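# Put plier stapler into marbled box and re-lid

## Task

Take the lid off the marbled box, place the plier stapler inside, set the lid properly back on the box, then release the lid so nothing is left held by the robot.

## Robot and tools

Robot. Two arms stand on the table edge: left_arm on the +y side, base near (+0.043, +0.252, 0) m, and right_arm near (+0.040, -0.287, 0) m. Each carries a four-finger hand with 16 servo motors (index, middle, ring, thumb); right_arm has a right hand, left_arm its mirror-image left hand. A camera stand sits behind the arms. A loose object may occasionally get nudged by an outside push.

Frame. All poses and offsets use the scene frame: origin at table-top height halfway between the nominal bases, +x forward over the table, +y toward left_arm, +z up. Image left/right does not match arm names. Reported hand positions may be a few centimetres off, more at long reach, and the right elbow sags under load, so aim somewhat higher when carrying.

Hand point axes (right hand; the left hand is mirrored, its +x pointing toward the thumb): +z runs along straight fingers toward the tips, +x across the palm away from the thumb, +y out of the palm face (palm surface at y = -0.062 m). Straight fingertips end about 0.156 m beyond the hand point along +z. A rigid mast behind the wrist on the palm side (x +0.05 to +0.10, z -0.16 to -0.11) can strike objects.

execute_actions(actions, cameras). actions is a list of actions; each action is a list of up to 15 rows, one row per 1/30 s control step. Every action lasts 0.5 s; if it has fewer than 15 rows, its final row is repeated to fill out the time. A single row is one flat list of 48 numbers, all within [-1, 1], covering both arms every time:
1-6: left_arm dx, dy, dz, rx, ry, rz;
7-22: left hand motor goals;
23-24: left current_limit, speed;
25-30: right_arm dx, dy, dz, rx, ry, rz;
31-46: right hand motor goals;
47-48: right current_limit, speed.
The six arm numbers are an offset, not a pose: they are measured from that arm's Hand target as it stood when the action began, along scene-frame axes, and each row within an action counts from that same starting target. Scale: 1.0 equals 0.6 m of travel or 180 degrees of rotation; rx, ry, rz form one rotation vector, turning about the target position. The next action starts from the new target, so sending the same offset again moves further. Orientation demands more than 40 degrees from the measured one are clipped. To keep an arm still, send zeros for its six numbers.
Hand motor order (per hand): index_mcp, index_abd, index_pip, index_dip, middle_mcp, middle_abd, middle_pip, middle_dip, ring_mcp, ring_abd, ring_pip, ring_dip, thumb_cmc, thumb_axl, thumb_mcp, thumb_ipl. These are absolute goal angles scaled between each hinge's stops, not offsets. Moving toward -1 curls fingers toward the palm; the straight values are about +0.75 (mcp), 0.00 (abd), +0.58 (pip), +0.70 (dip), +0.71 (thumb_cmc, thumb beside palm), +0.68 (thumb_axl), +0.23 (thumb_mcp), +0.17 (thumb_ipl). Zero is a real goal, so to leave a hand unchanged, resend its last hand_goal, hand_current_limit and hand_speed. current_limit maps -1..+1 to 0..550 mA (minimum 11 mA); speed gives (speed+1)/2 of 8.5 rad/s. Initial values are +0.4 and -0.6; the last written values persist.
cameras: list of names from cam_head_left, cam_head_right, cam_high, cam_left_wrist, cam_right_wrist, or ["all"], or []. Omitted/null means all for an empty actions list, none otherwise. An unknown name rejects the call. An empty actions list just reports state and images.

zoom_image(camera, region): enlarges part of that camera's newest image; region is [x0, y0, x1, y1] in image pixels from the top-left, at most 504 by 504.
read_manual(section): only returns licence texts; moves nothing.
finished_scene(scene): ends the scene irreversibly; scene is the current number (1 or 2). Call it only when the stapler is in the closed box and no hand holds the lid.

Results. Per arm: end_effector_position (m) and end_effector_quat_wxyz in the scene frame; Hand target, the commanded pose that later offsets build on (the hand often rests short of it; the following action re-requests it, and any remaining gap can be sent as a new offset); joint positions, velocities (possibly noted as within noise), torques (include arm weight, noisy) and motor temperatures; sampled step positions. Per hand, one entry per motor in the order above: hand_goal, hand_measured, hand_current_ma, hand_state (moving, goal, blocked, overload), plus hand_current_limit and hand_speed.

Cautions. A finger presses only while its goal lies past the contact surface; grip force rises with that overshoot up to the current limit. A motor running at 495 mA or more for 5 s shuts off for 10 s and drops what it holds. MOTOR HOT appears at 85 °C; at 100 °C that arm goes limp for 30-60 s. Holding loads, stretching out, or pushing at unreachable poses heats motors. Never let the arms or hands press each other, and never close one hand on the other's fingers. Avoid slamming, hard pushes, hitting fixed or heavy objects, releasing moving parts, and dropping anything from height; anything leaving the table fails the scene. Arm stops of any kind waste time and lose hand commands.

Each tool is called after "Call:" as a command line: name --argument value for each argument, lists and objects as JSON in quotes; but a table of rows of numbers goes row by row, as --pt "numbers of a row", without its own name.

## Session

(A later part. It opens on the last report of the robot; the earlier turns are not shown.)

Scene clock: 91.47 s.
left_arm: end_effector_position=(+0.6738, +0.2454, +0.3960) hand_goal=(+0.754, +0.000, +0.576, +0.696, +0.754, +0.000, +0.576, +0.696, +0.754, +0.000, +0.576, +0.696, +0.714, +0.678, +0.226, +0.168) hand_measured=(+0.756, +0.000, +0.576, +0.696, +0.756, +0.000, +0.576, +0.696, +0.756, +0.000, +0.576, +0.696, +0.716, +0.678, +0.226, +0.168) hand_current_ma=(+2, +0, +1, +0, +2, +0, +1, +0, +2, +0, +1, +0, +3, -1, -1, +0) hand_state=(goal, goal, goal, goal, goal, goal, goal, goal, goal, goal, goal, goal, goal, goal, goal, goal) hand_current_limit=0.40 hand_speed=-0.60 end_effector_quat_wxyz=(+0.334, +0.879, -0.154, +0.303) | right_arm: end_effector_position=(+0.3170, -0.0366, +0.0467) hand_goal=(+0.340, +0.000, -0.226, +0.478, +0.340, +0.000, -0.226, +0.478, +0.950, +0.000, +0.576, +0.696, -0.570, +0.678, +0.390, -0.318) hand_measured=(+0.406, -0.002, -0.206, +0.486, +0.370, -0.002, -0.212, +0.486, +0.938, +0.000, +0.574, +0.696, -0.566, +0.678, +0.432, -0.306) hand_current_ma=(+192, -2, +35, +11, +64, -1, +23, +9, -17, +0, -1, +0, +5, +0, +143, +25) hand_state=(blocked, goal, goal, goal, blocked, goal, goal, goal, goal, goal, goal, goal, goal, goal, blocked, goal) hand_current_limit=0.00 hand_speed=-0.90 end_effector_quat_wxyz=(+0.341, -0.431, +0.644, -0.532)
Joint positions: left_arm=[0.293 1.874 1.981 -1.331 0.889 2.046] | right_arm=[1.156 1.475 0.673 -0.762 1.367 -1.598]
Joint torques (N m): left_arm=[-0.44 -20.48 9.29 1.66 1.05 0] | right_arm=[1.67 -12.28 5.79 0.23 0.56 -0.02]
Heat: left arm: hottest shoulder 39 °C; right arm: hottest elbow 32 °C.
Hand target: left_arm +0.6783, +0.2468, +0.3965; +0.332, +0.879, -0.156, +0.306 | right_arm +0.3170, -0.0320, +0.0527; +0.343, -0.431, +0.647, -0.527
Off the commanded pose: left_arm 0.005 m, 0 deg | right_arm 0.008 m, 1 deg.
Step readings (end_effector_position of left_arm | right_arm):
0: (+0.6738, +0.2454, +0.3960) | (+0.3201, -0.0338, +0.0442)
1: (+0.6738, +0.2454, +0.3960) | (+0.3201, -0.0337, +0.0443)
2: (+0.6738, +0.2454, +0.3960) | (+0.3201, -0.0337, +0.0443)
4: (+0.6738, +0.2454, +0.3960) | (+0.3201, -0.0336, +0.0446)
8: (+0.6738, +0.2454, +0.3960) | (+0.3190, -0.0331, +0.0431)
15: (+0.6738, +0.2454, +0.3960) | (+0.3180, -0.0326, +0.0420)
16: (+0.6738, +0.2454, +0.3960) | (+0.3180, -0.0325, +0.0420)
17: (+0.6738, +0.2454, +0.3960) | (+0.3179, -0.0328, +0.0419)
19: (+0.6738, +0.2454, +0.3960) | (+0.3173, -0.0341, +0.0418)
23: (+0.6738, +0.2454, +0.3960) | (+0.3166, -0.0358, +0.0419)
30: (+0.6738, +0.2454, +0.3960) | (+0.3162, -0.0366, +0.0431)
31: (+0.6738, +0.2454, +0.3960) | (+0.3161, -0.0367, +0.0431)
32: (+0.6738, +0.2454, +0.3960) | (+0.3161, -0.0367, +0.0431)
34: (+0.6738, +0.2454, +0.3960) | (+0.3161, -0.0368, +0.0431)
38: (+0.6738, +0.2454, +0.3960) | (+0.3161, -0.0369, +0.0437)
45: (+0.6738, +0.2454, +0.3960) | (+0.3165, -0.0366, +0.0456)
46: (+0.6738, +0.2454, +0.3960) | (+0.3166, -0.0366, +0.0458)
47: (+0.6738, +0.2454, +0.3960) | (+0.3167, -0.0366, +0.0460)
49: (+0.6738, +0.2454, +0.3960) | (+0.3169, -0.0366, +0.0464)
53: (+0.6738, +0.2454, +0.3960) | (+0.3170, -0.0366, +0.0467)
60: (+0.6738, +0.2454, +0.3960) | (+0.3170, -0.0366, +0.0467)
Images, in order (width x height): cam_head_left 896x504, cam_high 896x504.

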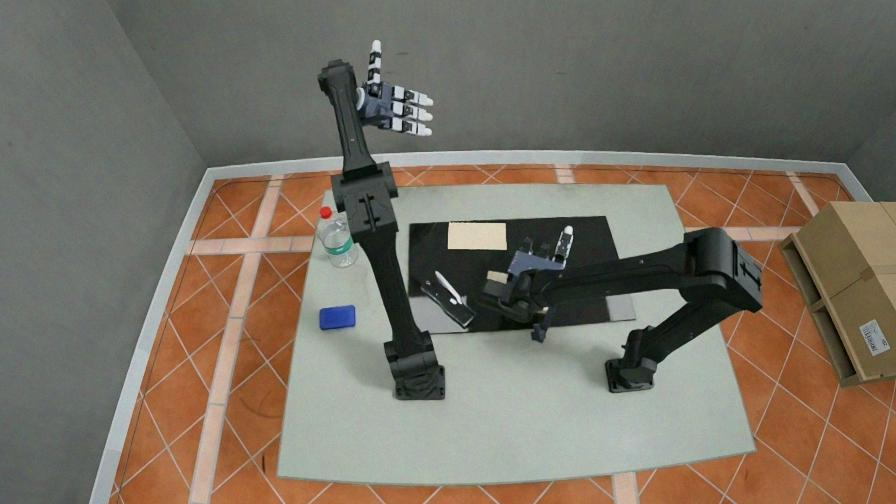

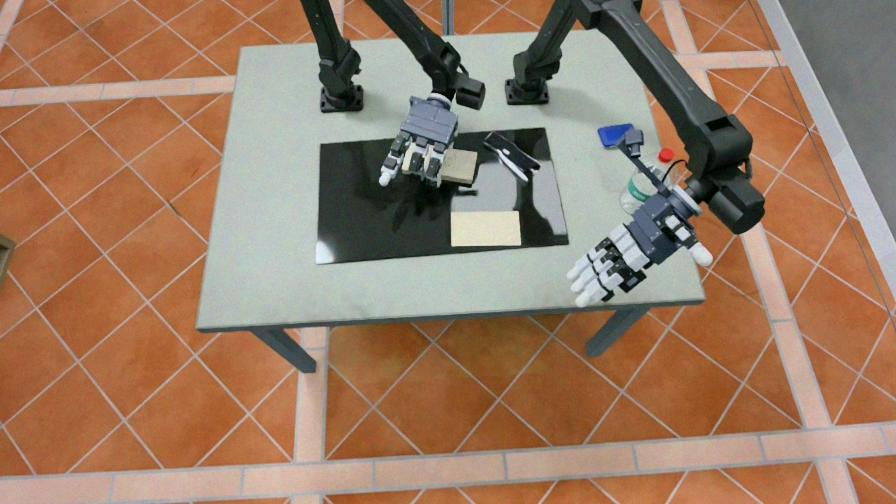

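Call:
execute_actions --actions '[[[0,0,0,0,0,0,0.754,0,0.576,0.696,0.754,0,0.576,0.696,0.754,0,0.576,0.696,0.714,0.678,0.226,0.168,0.4,-0.6,0,0,0,0,0,0,0.33,0,-0.226,0.478,0.30,0,-0.226,0.478,0.95,0,0.576,0.696,-0.571,0.678,0.30,-0.319,0.4,-0.9]],[[0,0,0,0,0,0,0.754,0,0.576,0.696,0.754,0,0.576,0.696,0.754,0,0.576,0.696,0.714,0.678,0.226,0.168,0.4,-0.6,0,0,0,0,0,0,0.32,0,-0.226,0.478,0.28,0,-0.226,0.478,0.95,0,0.576,0.696,-0.571,0.678,0.26,-0.319,0.4,-0.9]]]' --cameras '["cam_head_left", "cam_head_right", "cam_high"]'

Call:
zoom_image --camera "cam_high" --region '[380, 100, 500, 200]'

Call:
zoom_image --camera "cam_head_right" --region '[450, 240, 570, 340]'

Scene clock: 94.60 s.
left_arm: end_effector_position=(+0.6738, +0.2454, +0.3960) hand_goal=(+0.754, +0.000, +0.576, +0.696, +0.754, +0.000, +0.576, +0.696, +0.754, +0.000, +0.576, +0.696, +0.714, +0.678, +0.226, +0.168) hand_measured=(+0.756, +0.000, +0.576, +0.696, +0.756, +0.000, +0.576, +0.696, +0.756, +0.000, +0.576, +0.696, +0.716, +0.678, +0.226, +0.168) hand_current_ma=(+2, +0, +1, +0, +2, +0, +1, +0, +2, +0, +1, +0, +3, -1, -1, +0) hand_state=(goal, goal, goal, goal, goal, goal, goal, goal, goal, goal, goal, goal, goal, goal, goal, goal) hand_current_limit=0.40 hand_speed=-0.60 end_effector_quat_wxyz=(+0.334, +0.879, -0.154, +0.303) | right_arm: end_effector_position=(+0.3170, -0.0364, +0.0475) hand_goal=(+0.320, +0.000, -0.226, +0.478, +0.280, +0.000, -0.226, +0.478, +0.950, +0.000, +0.576, +0.696, -0.570, +0.678, +0.260, -0.318) hand_measured=(+0.384, -0.002, -0.204, +0.488, +0.366, -0.008, -0.196, +0.492, +0.938, +0.000, +0.574, +0.696, -0.556, +0.680, +0.404, -0.292) hand_current_ma=(+189, -2, +39, +13, +278, -7, +59, +23, -17, +0, -1, +0, +22, +1, +385, +74) hand_state=(blocked, goal, blocked, goal, blocked, goal, blocked, goal, goal, goal, goal, goal, goal, goal, blocked, blocked) hand_current_limit=0.40 hand_speed=-0.90 end_effector_quat_wxyz=(+0.341, -0.431, +0.645, -0.531)
Joint positions: left_arm=[0.293 1.874 1.981 -1.331 0.889 2.046] | right_arm=[1.156 1.473 0.673 -0.762 1.367 -1.598]
Joint torques (N m): left_arm=[-0.44 -20.54 9.31 1.68 1.05 0.01] | right_arm=[1.73 -12.04 5.82 0.23 0.55 -0.02]
Heat: left arm: hottest shoulder 39 °C; right arm: hottest elbow 32 °C.
Hand target: left_arm +0.6783, +0.2468, +0.3965; +0.332, +0.879, -0.156, +0.306 | right_arm +0.3170, -0.0320, +0.0527; +0.343, -0.431, +0.647, -0.526
Off the commanded pose: left_arm 0.005 m, 0 deg | right_arm 0.007 m, 1 deg.
Step readings (end_effector_position of left_arm | right_arm):
0: (+0.6738, +0.2454, +0.3960) | (+0.3170, -0.0366, +0.0467)
1: (+0.6738, +0.2454, +0.3960) | (+0.3170, -0.0366, +0.0467)
2: (+0.6738, +0.2454, +0.3960) | (+0.3170, -0.0366, +0.0467)
4: (+0.6738, +0.2454, +0.3960) | (+0.3170, -0.0365, +0.0470)
8: (+0.6738, +0.2454, +0.3960) | (+0.3170, -0.0365, +0.0473)
15: (+0.6738, +0.2454, +0.3960) | (+0.3170, -0.0364, +0.0475)
16: (+0.6738, +0.2454, +0.3960) | (+0.3170, -0.0364, +0.0475)
17: (+0.6738, +0.2454, +0.3960) | (+0.3170, -0.0364, +0.0475)
19: (+0.6738, +0.2454, +0.3960) | (+0.3170, -0.0364, +0.0475)
23: (+0.6738, +0.2454, +0.3960) | (+0.3170, -0.0364, +0.0475)
30: (+0.6738, +0.2454, +0.3960) | (+0.3170, -0.0364, +0.0475)
Images, in order (width x height): cam_head_left 896x504, cam_head_right 896x504, cam_high 896x504.

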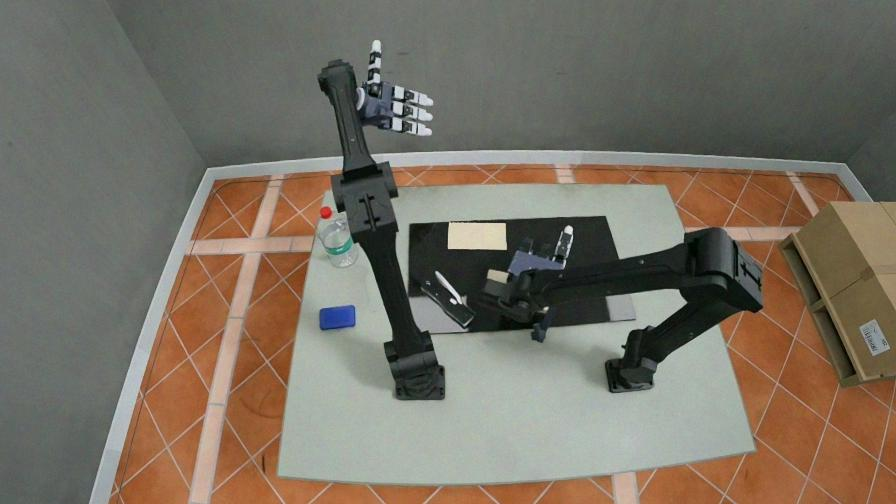

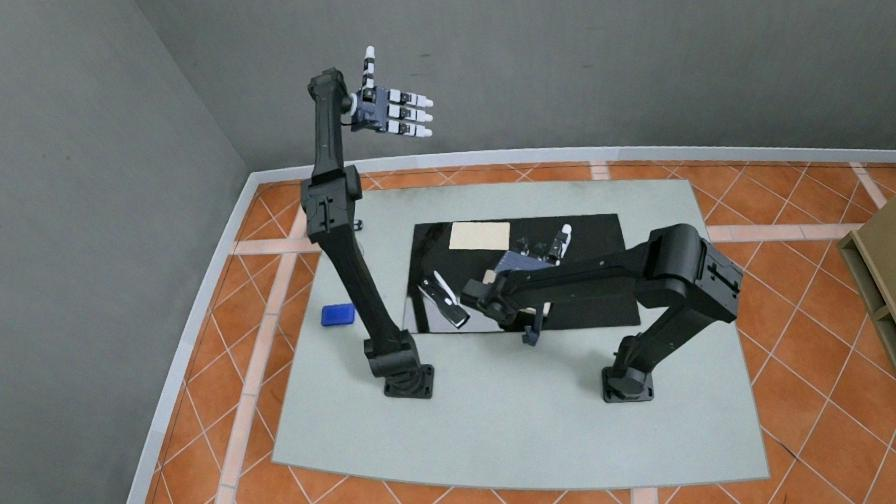

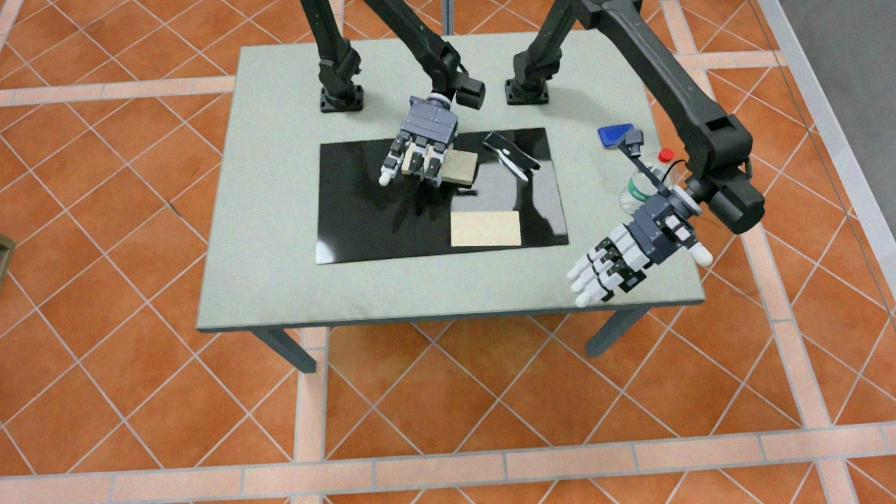

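Scaled by 4.200 from the camera's 896x504 image, which has a finer 1280x720 frame.

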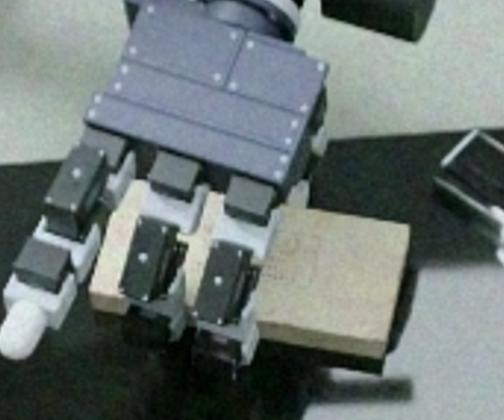

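Scaled by 4.200 from the camera's 896x504 image, which has a finer 1280x720 frame.

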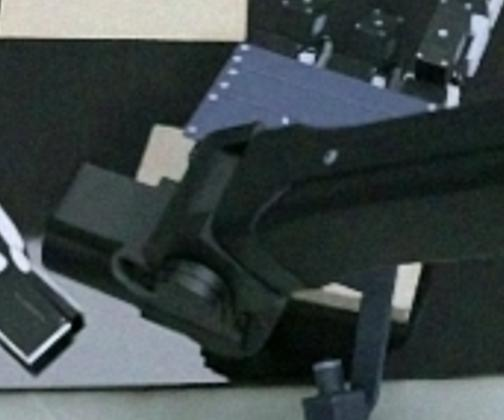

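Call:
execute_actions --actions '[[[0,0,0,0,0,0,0.754,0,0.576,0.696,0.754,0,0.576,0.696,0.754,0,0.576,0.696,0.714,0.678,0.226,0.168,0.4,-0.6,0,0,0.02,0,0,0,0.31,0,-0.226,0.478,0.28,0,-0.226,0.478,0.95,0,0.576,0.696,-0.571,0.678,0.26,-0.319,0.4,-0.9]],[[0,0,0,0,0,0,0.754,0,0.576,0.696,0.754,0,0.576,0.696,0.754,0,0.576,0.696,0.714,0.678,0.226,0.168,0.4,-0.6,0,0,0.02,0,0,0,0.31,0,-0.226,0.478,0.28,0,-0.226,0.478,0.95,0,0.576,0.696,-0.571,0.678,0.26,-0.319,0.4,-0.9]]]' --cameras '["cam_head_left", "cam_head_right", "cam_high"]'

Call:
zoom_image --camera "cam_high" --region '[380, 100, 500, 200]'

Call:
zoom_image --camera "cam_head_right" --region '[450, 240, 570, 340]'

Scene clock: 98.90 s.
left_arm: end_effector_position=(+0.6738, +0.2454, +0.3960) hand_goal=(+0.754, +0.000, +0.576, +0.696, +0.754, +0.000, +0.576, +0.696, +0.754, +0.000, +0.576, +0.696, +0.714, +0.678, +0.226, +0.168) hand_measured=(+0.756, +0.000, +0.576, +0.696, +0.756, +0.000, +0.576, +0.696, +0.756, +0.000, +0.576, +0.696, +0.716, +0.678, +0.226, +0.168) hand_current_ma=(+2, +0, +1, +0, +2, +0, +1, +0, +2, +0, +1, +0, +3, -1, -1, +0) hand_state=(goal, goal, goal, goal, goal, goal, goal, goal, goal, goal, goal, goal, goal, goal, goal, goal) hand_current_limit=0.40 hand_speed=-0.60 end_effector_quat_wxyz=(+0.334, +0.879, -0.154, +0.303) | right_arm: end_effector_position=(+0.3116, -0.0468, +0.0601) hand_goal=(+0.310, +0.000, -0.226, +0.478, +0.280, +0.000, -0.226, +0.478, +0.950, +0.000, +0.576, +0.696, -0.570, +0.678, +0.260, -0.318) hand_measured=(+0.342, +0.000, -0.206, +0.488, +0.366, -0.010, -0.188, +0.498, +0.938, +0.000, +0.574, +0.696, -0.544, +0.682, +0.388, -0.288) hand_current_ma=(+70, +0, +36, +13, +277, -10, +83, +36, -17, +0, -1, +0, +54, +4, +385, +88) hand_state=(blocked, goal, blocked, goal, blocked, goal, blocked, blocked, goal, goal, goal, goal, blocked, goal, blocked, blocked) hand_current_limit=0.40 hand_speed=-0.90 end_effector_quat_wxyz=(+0.329, -0.441, +0.640, -0.536)
Joint positions: left_arm=[0.293 1.874 1.981 -1.331 0.889 2.046] | right_arm=[1.156 1.424 0.673 -0.839 1.36 -1.603]
Joint torques (N m): left_arm=[-0.38 -20.54 9.29 1.68 1.05 0] | right_arm=[1.61 -12.16 7.77 0.14 0.81 -0.01]
Heat: left arm: hottest shoulder 39 °C; right arm: hottest elbow 32 °C.
Hand target: left_arm +0.6783, +0.2468, +0.3965; +0.332, +0.879, -0.156, +0.306 | right_arm +0.3170, -0.0321, +0.0766; +0.343, -0.431, +0.647, -0.527
Off the commanded pose: left_arm 0.005 m, 0 deg | right_arm 0.023 m, 2 deg.
Step readings (end_effector_position of left_arm | right_arm):
0: (+0.6738, +0.2454, +0.3960) | (+0.3170, -0.0364, +0.0475)
1: (+0.6738, +0.2454, +0.3960) | (+0.3170, -0.0365, +0.0474)
2: (+0.6738, +0.2454, +0.3960) | (+0.3169, -0.0368, +0.0476)
4: (+0.6738, +0.2454, +0.3960) | (+0.3164, -0.0378, +0.0490)
8: (+0.6738, +0.2454, +0.3960) | (+0.3148, -0.0397, +0.0509)
15: (+0.6738, +0.2454, +0.3960) | (+0.3141, -0.0413, +0.0515)
16: (+0.6738, +0.2454, +0.3960) | (+0.3140, -0.0414, +0.0515)
17: (+0.6738, +0.2454, +0.3960) | (+0.3138, -0.0419, +0.0516)
19: (+0.6738, +0.2454, +0.3960) | (+0.3131, -0.0433, +0.0531)
23: (+0.6738, +0.2454, +0.3960) | (+0.3125, -0.0448, +0.0582)
30: (+0.6738, +0.2454, +0.3960) | (+0.3118, -0.0463, +0.0602)
Images, in order (width x height): cam_head_left 896x504, cam_head_right 896x504, cam_high 896x504.

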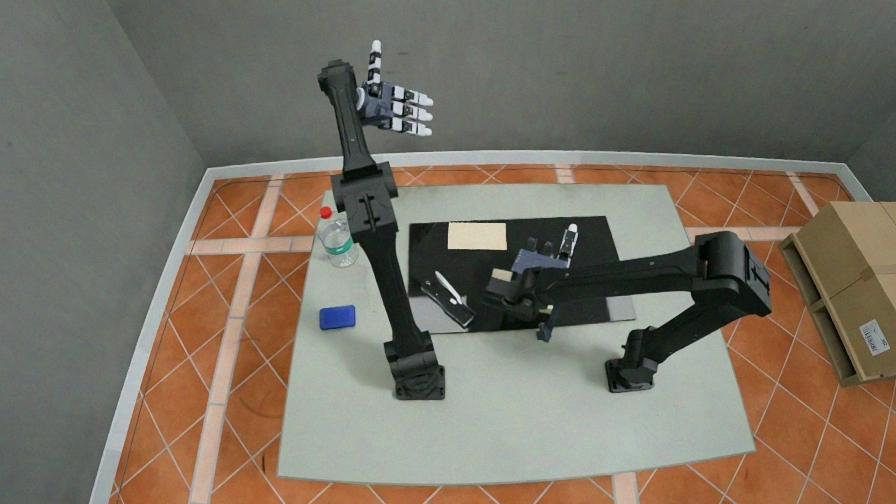

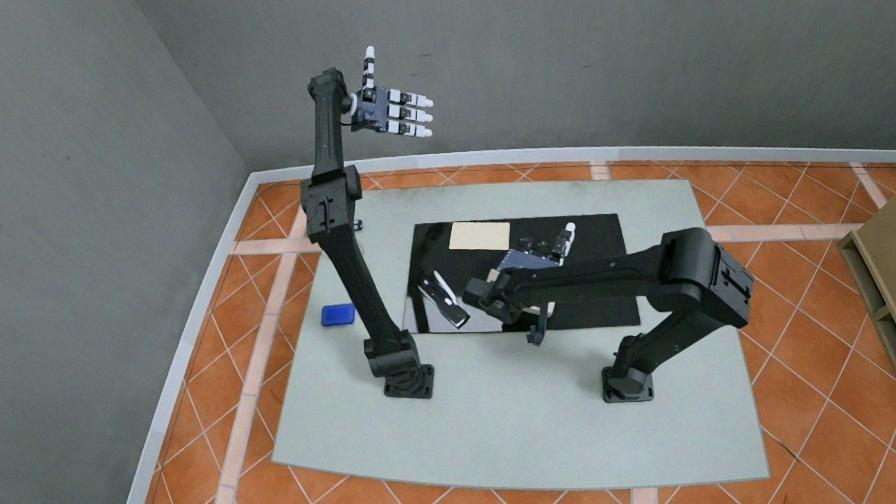

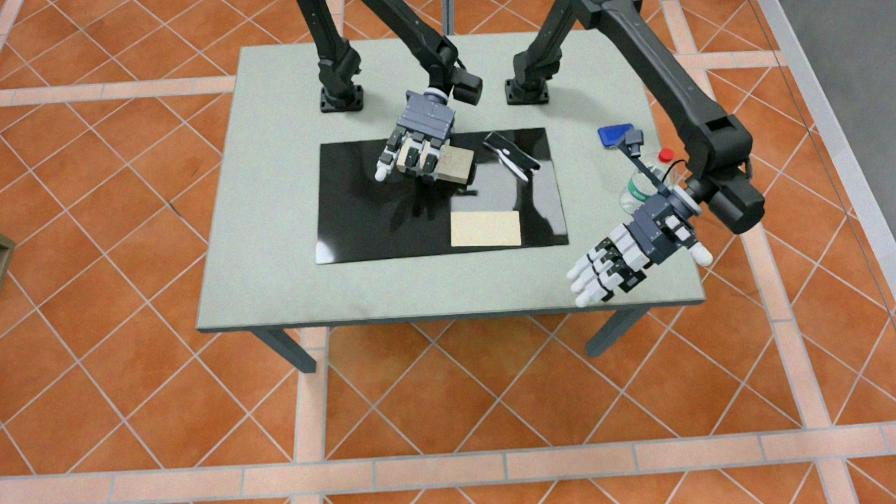

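Scaled by 4.200 from the camera's 896x504 image, which has a finer 1280x720 frame.

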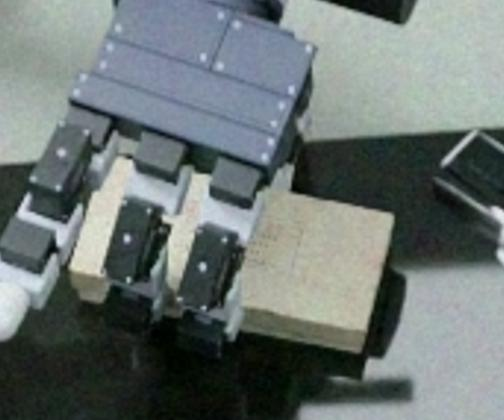

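Scaled by 4.200 from the camera's 896x504 image, which has a finer 1280x720 frame.

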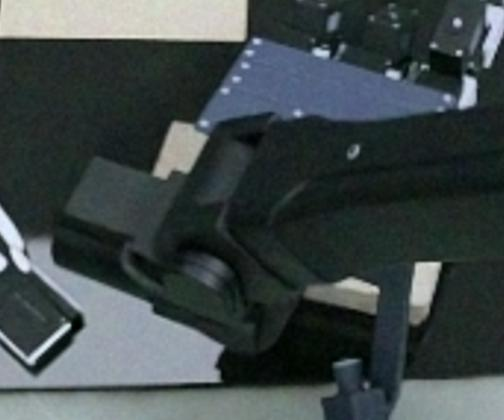

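Call:
execute_actions --actions '[[[0,0,0,0,0,0,0.754,0,0.576,0.696,0.754,0,0.576,0.696,0.754,0,0.576,0.696,0.714,0.678,0.226,0.168,0.4,-0.6,0.006,0.016,0.02,0,0,0,0.26,0,-0.226,0.478,0.28,0,-0.226,0.478,0.95,0,0.576,0.696,-0.571,0.678,0.24,-0.319,0.5,-0.9]],[[0,0,0,0,0,0,0.754,0,0.576,0.696,0.754,0,0.576,0.696,0.754,0,0.576,0.696,0.714,0.678,0.226,0.168,0.4,-0.6,0.002,0.008,0.02,0,0,0,0.24,0,-0.226,0.478,0.28,0,-0.226,0.478,0.95,0,0.576,0.696,-0.571,0.678,0.24,-0.319,0.5,-0.9]]]' --cameras '["cam_head_left", "cam_head_right", "cam_high"]'

Call:
zoom_image --camera "cam_high" --region '[380, 100, 500, 200]'

Call:
zoom_image --camera "cam_head_right" --region '[450, 240, 570, 340]'

Scene clock: 101.73 s.
left_arm: end_effector_position=(+0.6738, +0.2454, +0.3960) hand_goal=(+0.754, +0.000, +0.576, +0.696, +0.754, +0.000, +0.576, +0.696, +0.754, +0.000, +0.576, +0.696, +0.714, +0.678, +0.226, +0.168) hand_measured=(+0.756, +0.000, +0.576, +0.696, +0.756, +0.000, +0.576, +0.696, +0.756, +0.000, +0.576, +0.696, +0.716, +0.678, +0.226, +0.168) hand_current_ma=(+2, +0, +1, +0, +2, +0, +1, +0, +2, +0, +1, +0, +3, -1, -1, +0) hand_state=(goal, goal, goal, goal, goal, goal, goal, goal, goal, goal, goal, goal, goal, goal, goal, goal) hand_current_limit=0.40 hand_speed=-0.60 end_effector_quat_wxyz=(+0.334, +0.879, -0.154, +0.303) | right_arm: end_effector_position=(+0.3151, -0.0386, +0.0796) hand_goal=(+0.240, +0.000, -0.226, +0.478, +0.280, +0.000, -0.226, +0.478, +0.950, +0.000, +0.576, +0.696, -0.570, +0.678, +0.240, -0.318) hand_measured=(+0.318, +0.000, -0.192, +0.494, +0.358, -0.010, -0.188, +0.498, +0.938, +0.000, +0.574, +0.696, -0.544, +0.682, +0.388, -0.280) hand_current_ma=(+249, +0, +75, +27, +248, -10, +83, +36, -17, +0, -1, +0, +54, +4, +412, +126) hand_state=(blocked, goal, blocked, goal, blocked, goal, blocked, blocked, goal, goal, goal, goal, blocked, goal, blocked, blocked) hand_current_limit=0.50 hand_speed=-0.90 end_effector_quat_wxyz=(+0.321, -0.448, +0.636, -0.541)
Joint positions: left_arm=[0.293 1.874 1.981 -1.331 0.889 2.046] | right_arm=[1.156 1.415 0.733 -0.934 1.359 -1.603]
Joint torques (N m): left_arm=[-0.38 -20.6 9.31 1.66 1.05 0.01] | right_arm=[1.96 -12.45 8.88 0.2 0.81 0.09]
Heat: left arm: hottest shoulder 39 °C; right arm: hottest elbow 32 °C.
Hand target: left_arm +0.6783, +0.2468, +0.3965; +0.332, +0.879, -0.156, +0.306 | right_arm +0.3217, -0.0177, +0.1006; +0.343, -0.431, +0.647, -0.527
Off the commanded pose: left_arm 0.005 m, 0 deg | right_arm 0.030 m, 4 deg.
Step readings (end_effector_position of left_arm | right_arm):
0: (+0.6738, +0.2454, +0.3960) | (+0.3116, -0.0468, +0.0601)
1: (+0.6738, +0.2454, +0.3960) | (+0.3116, -0.0469, +0.0601)
2: (+0.6738, +0.2454, +0.3960) | (+0.3115, -0.0470, +0.0603)
4: (+0.6738, +0.2454, +0.3960) | (+0.3114, -0.0471, +0.0614)
8: (+0.6738, +0.2454, +0.3960) | (+0.3130, -0.0435, +0.0657)
15: (+0.6738, +0.2454, +0.3960) | (+0.3139, -0.0414, +0.0687)
16: (+0.6738, +0.2454, +0.3960) | (+0.3138, -0.0417, +0.0687)
17: (+0.6738, +0.2454, +0.3960) | (+0.3137, -0.0419, +0.0690)
19: (+0.6738, +0.2454, +0.3960) | (+0.3136, -0.0420, +0.0704)
23: (+0.6738, +0.2454, +0.3960) | (+0.3149, -0.0390, +0.0759)
30: (+0.6738, +0.2454, +0.3960) | (+0.3154, -0.0379, +0.0797)
Images, in order (width x height): cam_head_left 896x504, cam_head_right 896x504, cam_high 896x504.

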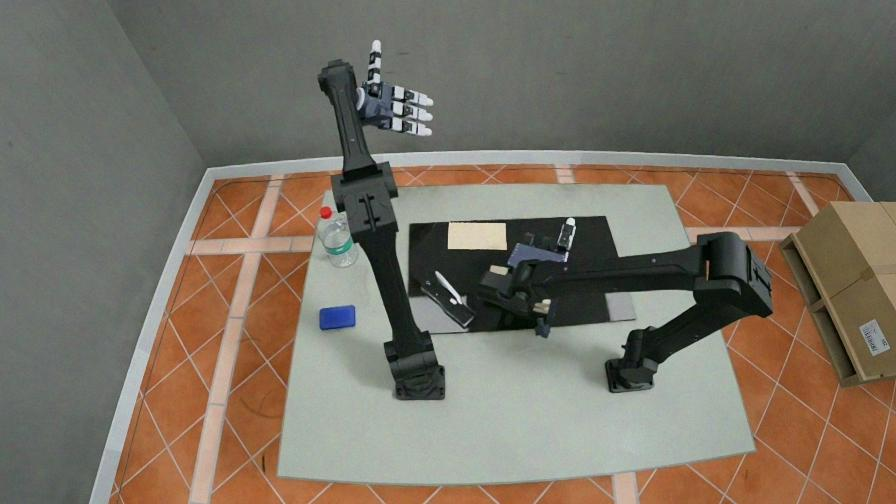

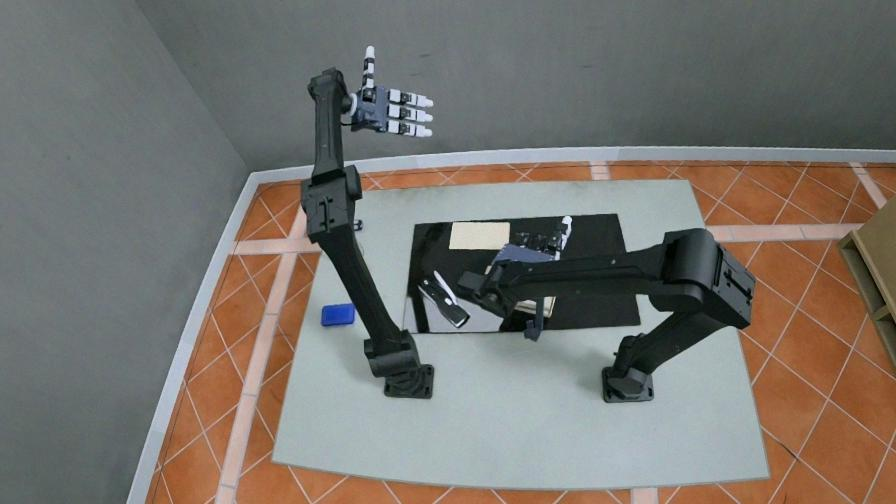

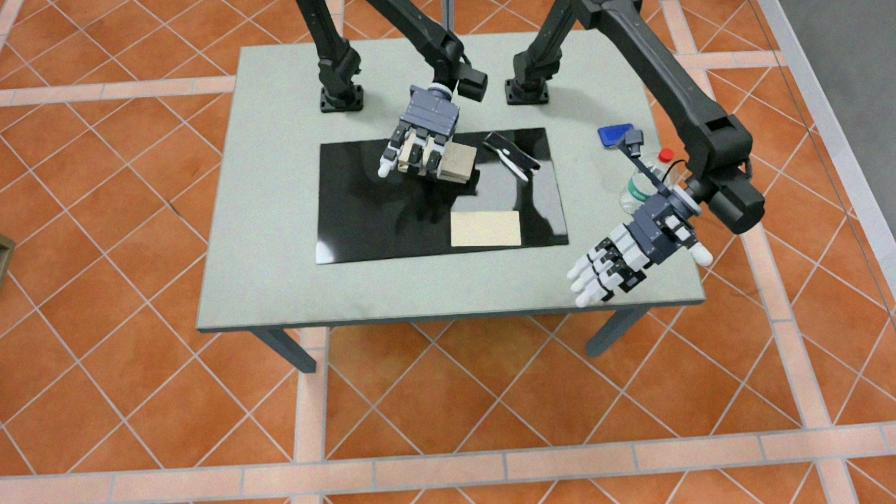

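Scaled by 4.200 from the camera's 896x504 image, which has a finer 1280x720 frame.

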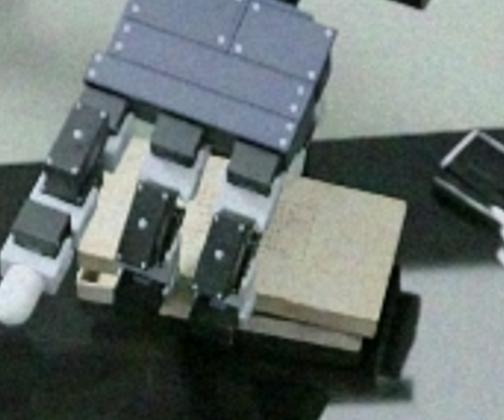

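Scaled by 4.200 from the camera's 896x504 image, which has a finer 1280x720 frame.

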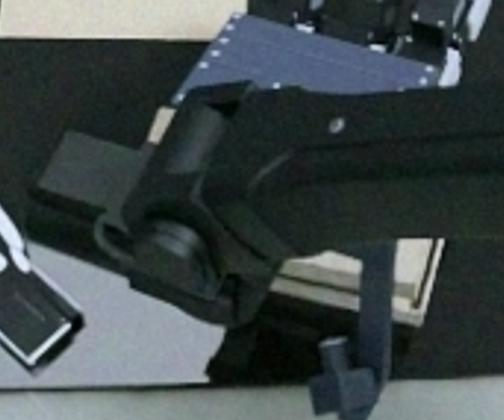

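Call:
execute_actions --actions '[[[0,0,0,0,0,0,0.754,0,0.576,0.696,0.754,0,0.576,0.696,0.754,0,0.576,0.696,0.714,0.678,0.226,0.168,0.4,-0.6,0,0,0.04,0,0,0,0.24,0,-0.226,0.478,0.26,0,-0.226,0.478,0.95,0,0.576,0.696,-0.571,0.678,0.24,-0.319,0.5,-0.9]],[[0,0,0,0,0,0,0.754,0,0.576,0.696,0.754,0,0.576,0.696,0.754,0,0.576,0.696,0.714,0.678,0.226,0.168,0.4,-0.6,0,0,0.04,0,0,0,0.24,0,-0.226,0.478,0.26,0,-0.226,0.478,0.95,0,0.576,0.696,-0.571,0.678,0.24,-0.319,0.5,-0.9]]]' --cameras '["cam_head_left", "cam_head_right", "cam_high"]'

Call:
zoom_image --camera "cam_high" --region '[380, 100, 500, 200]'

Call:
zoom_image --camera "cam_head_right" --region '[450, 240, 570, 340]'

Scene clock: 105.03 s.
left_arm: end_effector_position=(+0.6738, +0.2454, +0.3960) hand_goal=(+0.754, +0.000, +0.576, +0.696, +0.754, +0.000, +0.576, +0.696, +0.754, +0.000, +0.576, +0.696, +0.714, +0.678, +0.226, +0.168) hand_measured=(+0.756, +0.000, +0.576, +0.696, +0.756, +0.000, +0.576, +0.696, +0.756, +0.000, +0.576, +0.696, +0.716, +0.678, +0.226, +0.168) hand_current_ma=(+2, +0, +1, +0, +2, +0, +1, +0, +2, +0, +1, +0, +3, -1, -1, +0) hand_state=(goal, goal, goal, goal, goal, goal, goal, goal, goal, goal, goal, goal, goal, goal, goal, goal) hand_current_limit=0.40 hand_speed=-0.60 end_effector_quat_wxyz=(+0.334, +0.879, -0.154, +0.303) | right_arm: end_effector_position=(+0.3157, -0.0369, +0.1264) hand_goal=(+0.240, +0.000, -0.226, +0.478, +0.260, +0.000, -0.226, +0.478, +0.950, +0.000, +0.576, +0.696, -0.570, +0.678, +0.240, -0.318) hand_measured=(+0.316, +0.000, -0.192, +0.494, +0.354, -0.010, -0.188, +0.498, +0.938, +0.000, +0.574, +0.696, -0.544, +0.682, +0.388, -0.276) hand_current_ma=(+239, +0, +75, +27, +318, -10, +83, +36, -17, +0, -1, +0, +54, +4, +412, +141) hand_state=(blocked, goal, blocked, goal, blocked, goal, blocked, blocked, goal, goal, goal, goal, blocked, goal, blocked, blocked) hand_current_limit=0.50 hand_speed=-0.90 end_effector_quat_wxyz=(+0.321, -0.447, +0.636, -0.540)
Joint positions: left_arm=[0.293 1.874 1.981 -1.331 0.889 2.046] | right_arm=[1.156 1.332 0.802 -1.081 1.359 -1.605]
Joint torques (N m): left_arm=[-0.44 -20.54 9.32 1.66 1.05 0.01] | right_arm=[1.96 -11.4 9.73 0.28 0.84 0.12]
Heat: left arm: hottest shoulder 39 °C; right arm: hottest elbow 32 °C.
Hand target: left_arm +0.6783, +0.2468, +0.3965; +0.332, +0.879, -0.156, +0.306 | right_arm +0.3217, -0.0177, +0.1486; +0.343, -0.431, +0.647, -0.527
Off the commanded pose: left_arm 0.005 m, 0 deg | right_arm 0.030 m, 4 deg.
Step readings (end_effector_position of left_arm | right_arm):
0: (+0.6738, +0.2454, +0.3960) | (+0.3151, -0.0386, +0.0796)
1: (+0.6738, +0.2454, +0.3960) | (+0.3151, -0.0385, +0.0798)
2: (+0.6738, +0.2454, +0.3960) | (+0.3149, -0.0388, +0.0804)
4: (+0.6738, +0.2454, +0.3960) | (+0.3146, -0.0395, +0.0834)
8: (+0.6738, +0.2454, +0.3960) | (+0.3154, -0.0376, +0.0961)
15: (+0.6738, +0.2454, +0.3960) | (+0.3162, -0.0357, +0.1045)
16: (+0.6738, +0.2454, +0.3960) | (+0.3160, -0.0362, +0.1045)
17: (+0.6738, +0.2454, +0.3960) | (+0.3157, -0.0369, +0.1049)
19: (+0.6738, +0.2454, +0.3960) | (+0.3152, -0.0381, +0.1072)
23: (+0.6738, +0.2454, +0.3960) | (+0.3157, -0.0368, +0.1181)
30: (+0.6738, +0.2454, +0.3960) | (+0.3163, -0.0354, +0.1265)
Images, in order (width x height): cam_head_left 896x504, cam_head_right 896x504, cam_high 896x504.

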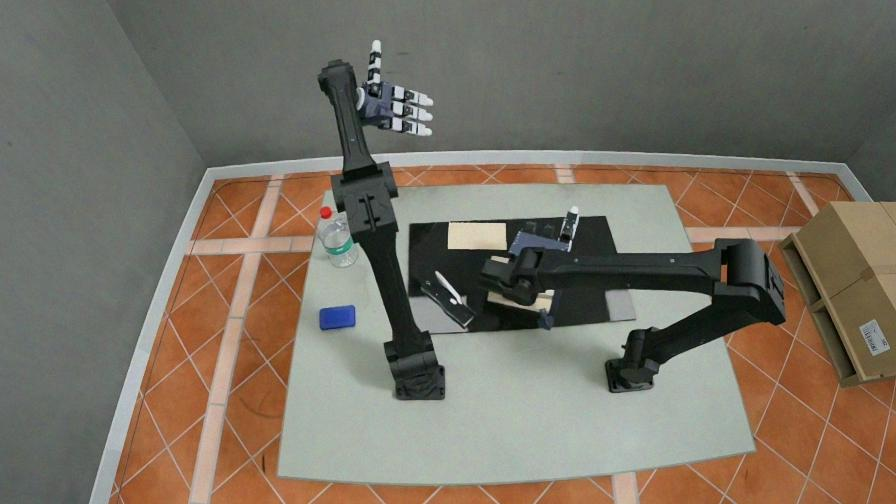

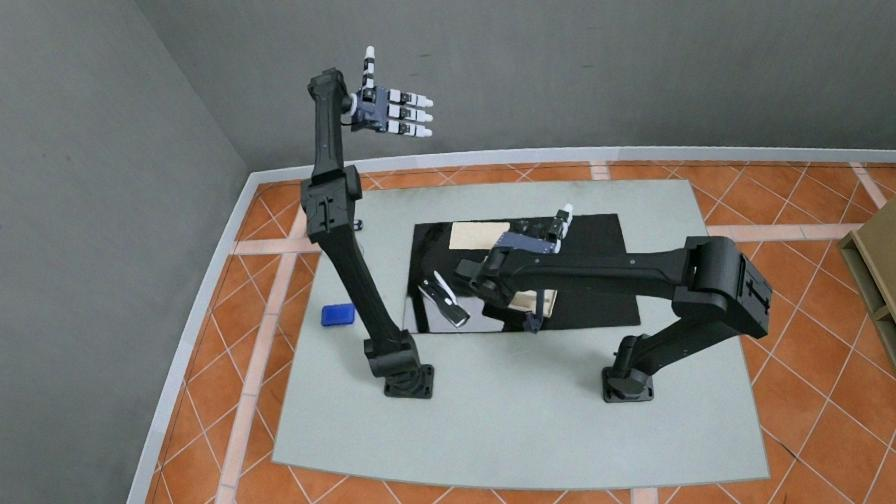

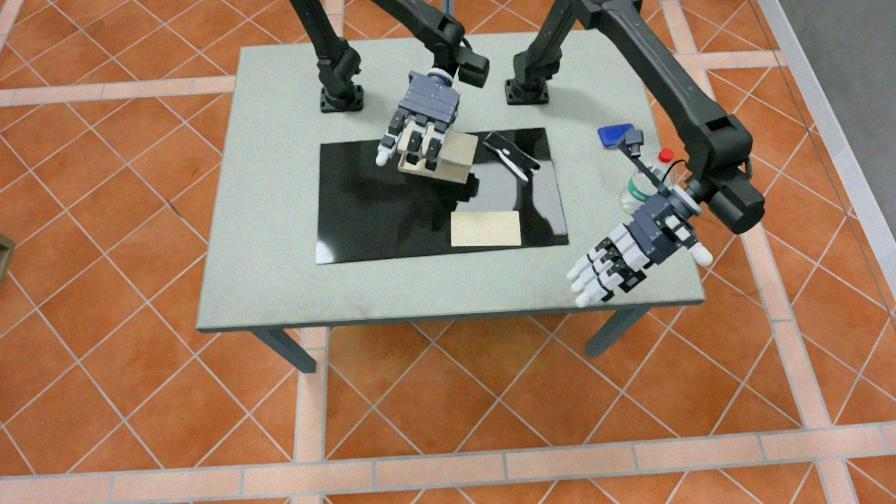

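Scaled by 4.200 from the camera's 896x504 image, which has a finer 1280x720 frame.

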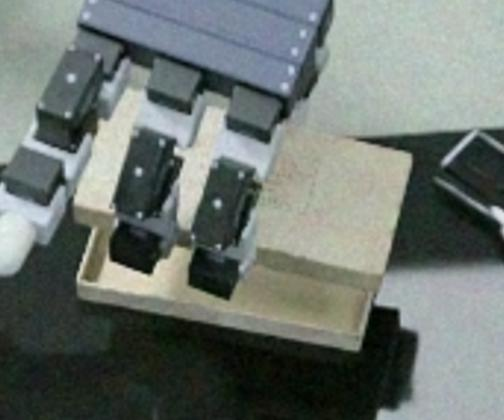

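Scaled by 4.200 from the camera's 896x504 image, which has a finer 1280x720 frame.

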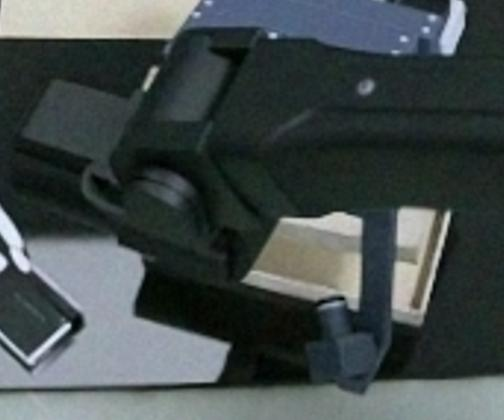

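Call:
execute_actions --actions '[[[0,0,0,0,0,0,0.754,0,0.576,0.696,0.754,0,0.576,0.696,0.754,0,0.576,0.696,0.714,0.678,0.226,0.168,0.4,-0.6,0,0,0.05,0,0,0,0.24,0,-0.226,0.478,0.26,0,-0.226,0.478,0.95,0,0.576,0.696,-0.571,0.678,0.24,-0.319,0.5,-0.9]],[[0,0,0,0,0,0,0.754,0,0.576,0.696,0.754,0,0.576,0.696,0.754,0,0.576,0.696,0.714,0.678,0.226,0.168,0.4,-0.6,0.0547,-0.0652,0.03,0,0,-0.0417,0.24,0,-0.226,0.478,0.26,0,-0.226,0.478,0.95,0,0.576,0.696,-0.571,0.678,0.24,-0.319,0.5,-0.9]],[[0,0,0,0,0,0,0.754,0,0.576,0.696,0.754,0,0.576,0.696,0.754,0,0.576,0.696,0.714,0.678,0.226,0.168,0.4,-0.6,0.0455,-0.0717,0,0,0,-0.0417,0.24,0,-0.226,0.478,0.26,0,-0.226,0.478,0.95,0,0.576,0.696,-0.571,0.678,0.24,-0.319,0.5,-0.9]],[[0,0,0,0,0,0,0.754,0,0.576,0.696,0.754,0,0.576,0.696,0.754,0,0.576,0.696,0.714,0.678,0.226,0.168,0.4,-0.6,0.0358,-0.0772,0,0,0,-0.0417,0.24,0,-0.226,0.478,0.26,0,-0.226,0.478,0.95,0,0.576,0.696,-0.571,0.678,0.24,-0.319,0.5,-0.9]],[[0,0,0,0,0,0,0.754,0,0.576,0.696,0.754,0,0.576,0.696,0.754,0,0.576,0.696,0.714,0.678,0.226,0.168,0.4,-0.6,0.0255,-0.081,0,0,0,-0.0417,0.24,0,-0.226,0.478,0.26,0,-0.226,0.478,0.95,0,0.576,0.696,-0.571,0.678,0.24,-0.319,0.5,-0.9]]]' --cameras '["cam_head_left", "cam_head_right", "cam_high", "cam_right_wrist"]'

Call:
zoom_image --camera "cam_high" --region '[340, 100, 500, 220]'

Call:
zoom_image --camera "cam_head_left" --region '[400, 230, 560, 340]'

Call:
zoom_image --camera "cam_head_right" --region '[400, 230, 560, 340]'

Scene clock: 120.30 s.
left_arm: end_effector_position=(+0.6738, +0.2454, +0.3960) hand_goal=(+0.754, +0.000, +0.576, +0.696, +0.754, +0.000, +0.576, +0.696, +0.754, +0.000, +0.576, +0.696, +0.714, +0.678, +0.226, +0.168) hand_measured=(+0.756, +0.000, +0.576, +0.696, +0.756, +0.000, +0.576, +0.696, +0.756, +0.000, +0.576, +0.696, +0.716, +0.678, +0.226, +0.168) hand_current_ma=(+2, +0, +1, +0, +2, +0, +1, +0, +2, +0, +1, +0, +3, -1, -1, +0) hand_state=(goal, goal, goal, goal, goal, goal, goal, goal, goal, goal, goal, goal, goal, goal, goal, goal) hand_current_limit=0.40 hand_speed=-0.60 end_effector_quat_wxyz=(+0.334, +0.879, -0.154, +0.303) | right_arm: end_effector_position=(+0.4014, -0.2034, +0.1712) hand_goal=(+0.240, +0.000, -0.226, +0.478, +0.260, +0.000, -0.226, +0.478, +0.950, +0.000, +0.576, +0.696, -0.570, +0.678, +0.240, -0.318) hand_measured=(+0.314, +0.000, -0.190, +0.494, +0.352, -0.010, -0.188, +0.498, +0.938, +0.000, +0.574, +0.696, -0.544, +0.682, +0.388, -0.274) hand_current_ma=(+230, +0, +77, +27, +310, -11, +83, +36, -17, +0, -1, +0, +54, +4, +412, +150) hand_state=(blocked, goal, blocked, goal, blocked, goal, blocked, blocked, goal, goal, goal, goal, blocked, goal, blocked, blocked) hand_current_limit=0.50 hand_speed=-0.90 end_effector_quat_wxyz=(+0.172, -0.272, +0.729, -0.605)
Joint positions: left_arm=[0.293 1.874 1.981 -1.331 0.889 2.046] | right_arm=[0.649 1.28 0.885 -1.255 1.359 -1.572]
Joint torques (N m): left_arm=[-0.38 -20.54 9.31 1.69 1.05 0.01] | right_arm=[0.62 -11.05 10.56 0.58 0.88 -0.04]
Motor temperatures (°C): left_arm=[26 40 36 30 27 24] | right_arm=[28 29 35 30 28 24]
Heat: left arm: hottest shoulder 40 °C; right arm: hottest elbow 35 °C.
Hand target: left_arm +0.6783, +0.2468, +0.3965; +0.332, +0.879, -0.156, +0.306 | right_arm +0.4186, -0.1948, +0.1966; +0.195, -0.249, +0.737, -0.597
Off the commanded pose: left_arm 0.005 m, 0 deg | right_arm 0.032 m, 4 deg.
Step readings (end_effector_position of left_arm | right_arm):
0: (+0.6738, +0.2454, +0.3960) | (+0.3157, -0.0369, +0.1264)
1: (+0.6738, +0.2454, +0.3960) | (+0.3157, -0.0369, +0.1266)
2: (+0.6738, +0.2454, +0.3960) | (+0.3155, -0.0373, +0.1271)
4: (+0.6738, +0.2454, +0.3960) | (+0.3153, -0.0379, +0.1309)
8: (+0.6738, +0.2454, +0.3960) | (+0.3164, -0.0353, +0.1455)
15: (+0.6738, +0.2454, +0.3960) | (+0.3168, -0.0342, +0.1563)
16: (+0.6738, +0.2454, +0.3960) | (+0.3166, -0.0348, +0.1563)
17: (+0.6738, +0.2454, +0.3960) | (+0.3172, -0.0367, +0.1565)
19: (+0.6738, +0.2454, +0.3960) | (+0.3211, -0.0436, +0.1581)
23: (+0.6738, +0.2454, +0.3960) | (+0.3367, -0.0638, +0.1643)
30: (+0.6738, +0.2454, +0.3960) | (+0.3431, -0.0690, +0.1706)
31: (+0.6738, +0.2454, +0.3960) | (+0.3433, -0.0692, +0.1708)
32: (+0.6738, +0.2454, +0.3960) | (+0.3441, -0.0704, +0.1709)
34: (+0.6738, +0.2454, +0.3960) | (+0.3494, -0.0793, +0.1709)
38: (+0.6738, +0.2454, +0.3960) | (+0.3638, -0.1045, +0.1710)
45: (+0.6738, +0.2454, +0.3960) | (+0.3679, -0.1120, +0.1710)
46: (+0.6738, +0.2454, +0.3960) | (+0.3680, -0.1122, +0.1710)
47: (+0.6738, +0.2454, +0.3960) | (+0.3688, -0.1134, +0.1710)
49: (+0.6738, +0.2454, +0.3960) | (+0.3732, -0.1224, +0.1711)
53: (+0.6738, +0.2454, +0.3960) | (+0.3845, -0.1488, +0.1712)
60: (+0.6738, +0.2454, +0.3960) | (+0.3876, -0.1567, +0.1712)
61: (+0.6738, +0.2454, +0.3960) | (+0.3876, -0.1569, +0.1712)
62: (+0.6738, +0.2454, +0.3960) | (+0.3883, -0.1584, +0.1712)
64: (+0.6738, +0.2454, +0.3960) | (+0.3916, -0.1677, +0.1712)
68: (+0.6738, +0.2454, +0.3960) | (+0.3994, -0.1951, +0.1712)
75: (+0.6738, +0.2454, +0.3960) | (+0.4014, -0.2034, +0.1712)
camera_calibration:
cam_right_wrist: T_world_to_cam=[[0.482623, 0.487658, -0.727506, 0.0639194], [0.0337077, 0.819692, 0.571813, 0.00422906], [0.875179, -0.300493, 0.379164, -0.355582], [0, 0, 0, 1]] pos_world=[0.280206, -0.141487, 0.178908]
Images, in order (width x height): cam_head_left 896x504, cam_head_right 896x504, cam_high 896x504, cam_right_wrist 672x504.

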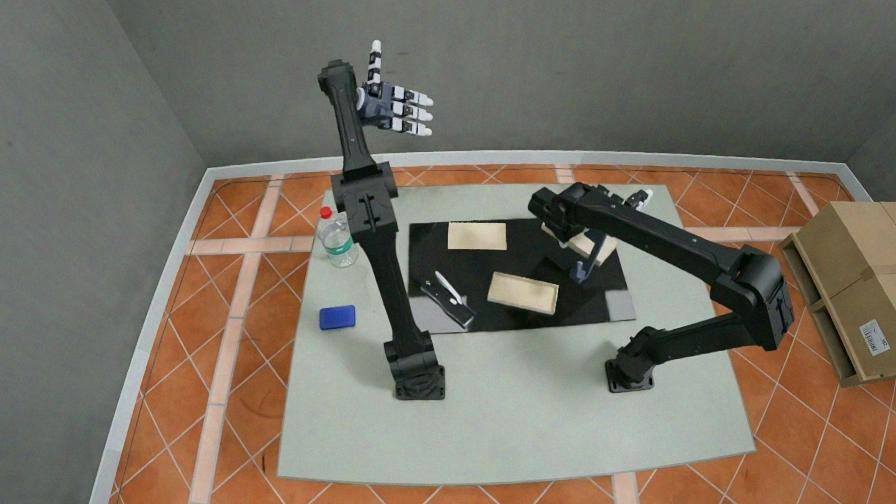

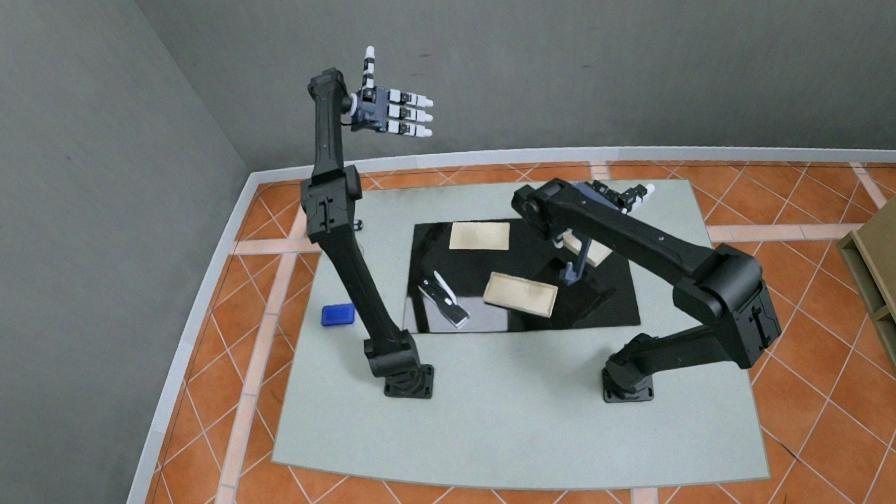

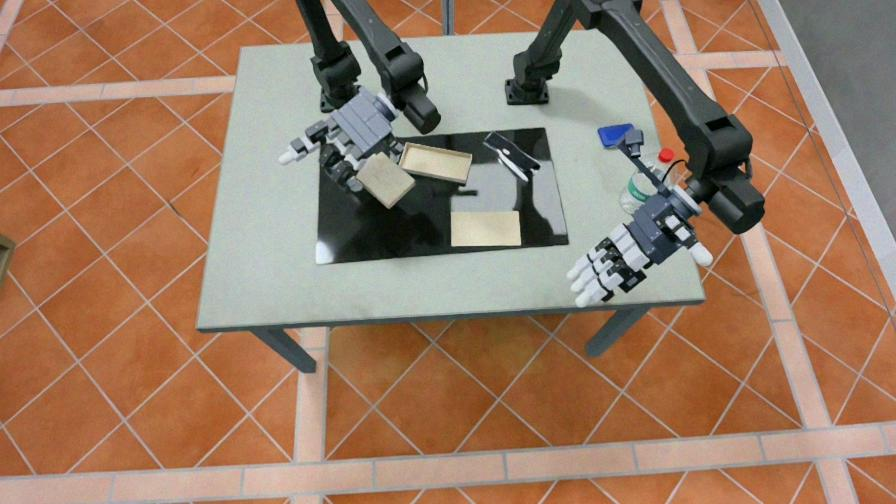

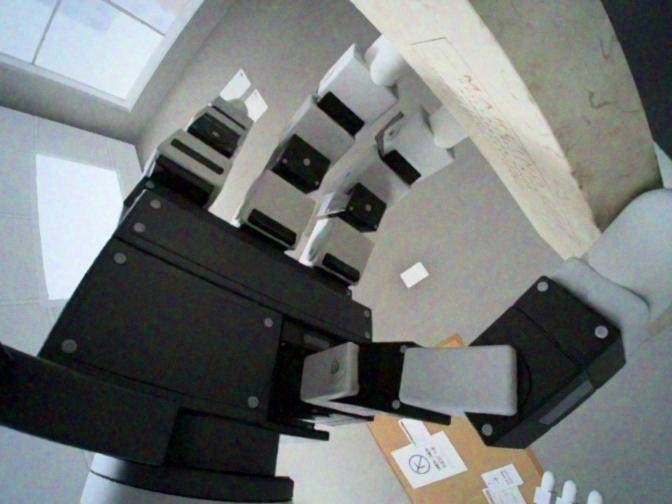

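Scaled by 3.150 from the camera's 896x504 image, which has a finer 1280x720 frame.

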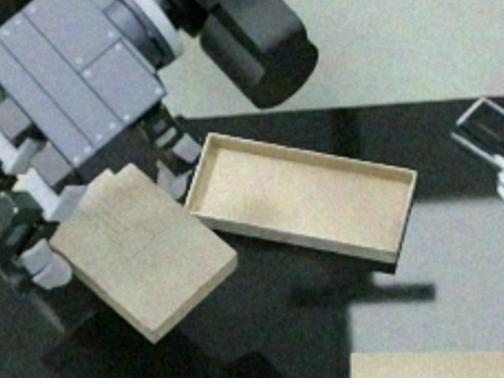

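Scaled by 3.150 from the camera's 896x504 image, which has a finer 1280x720 frame.

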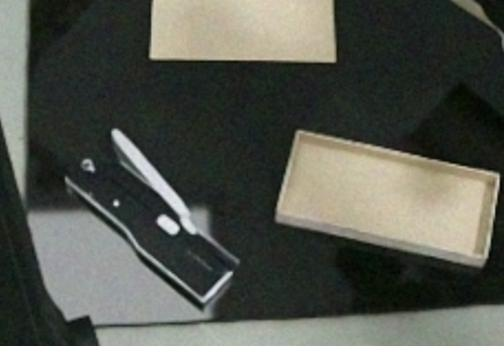

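Scaled by 3.150 from the camera's 896x504 image, which has a finer 1280x720 frame.

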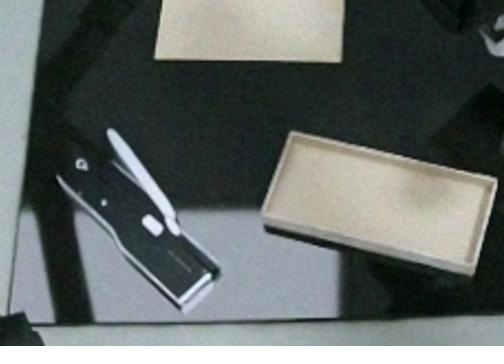

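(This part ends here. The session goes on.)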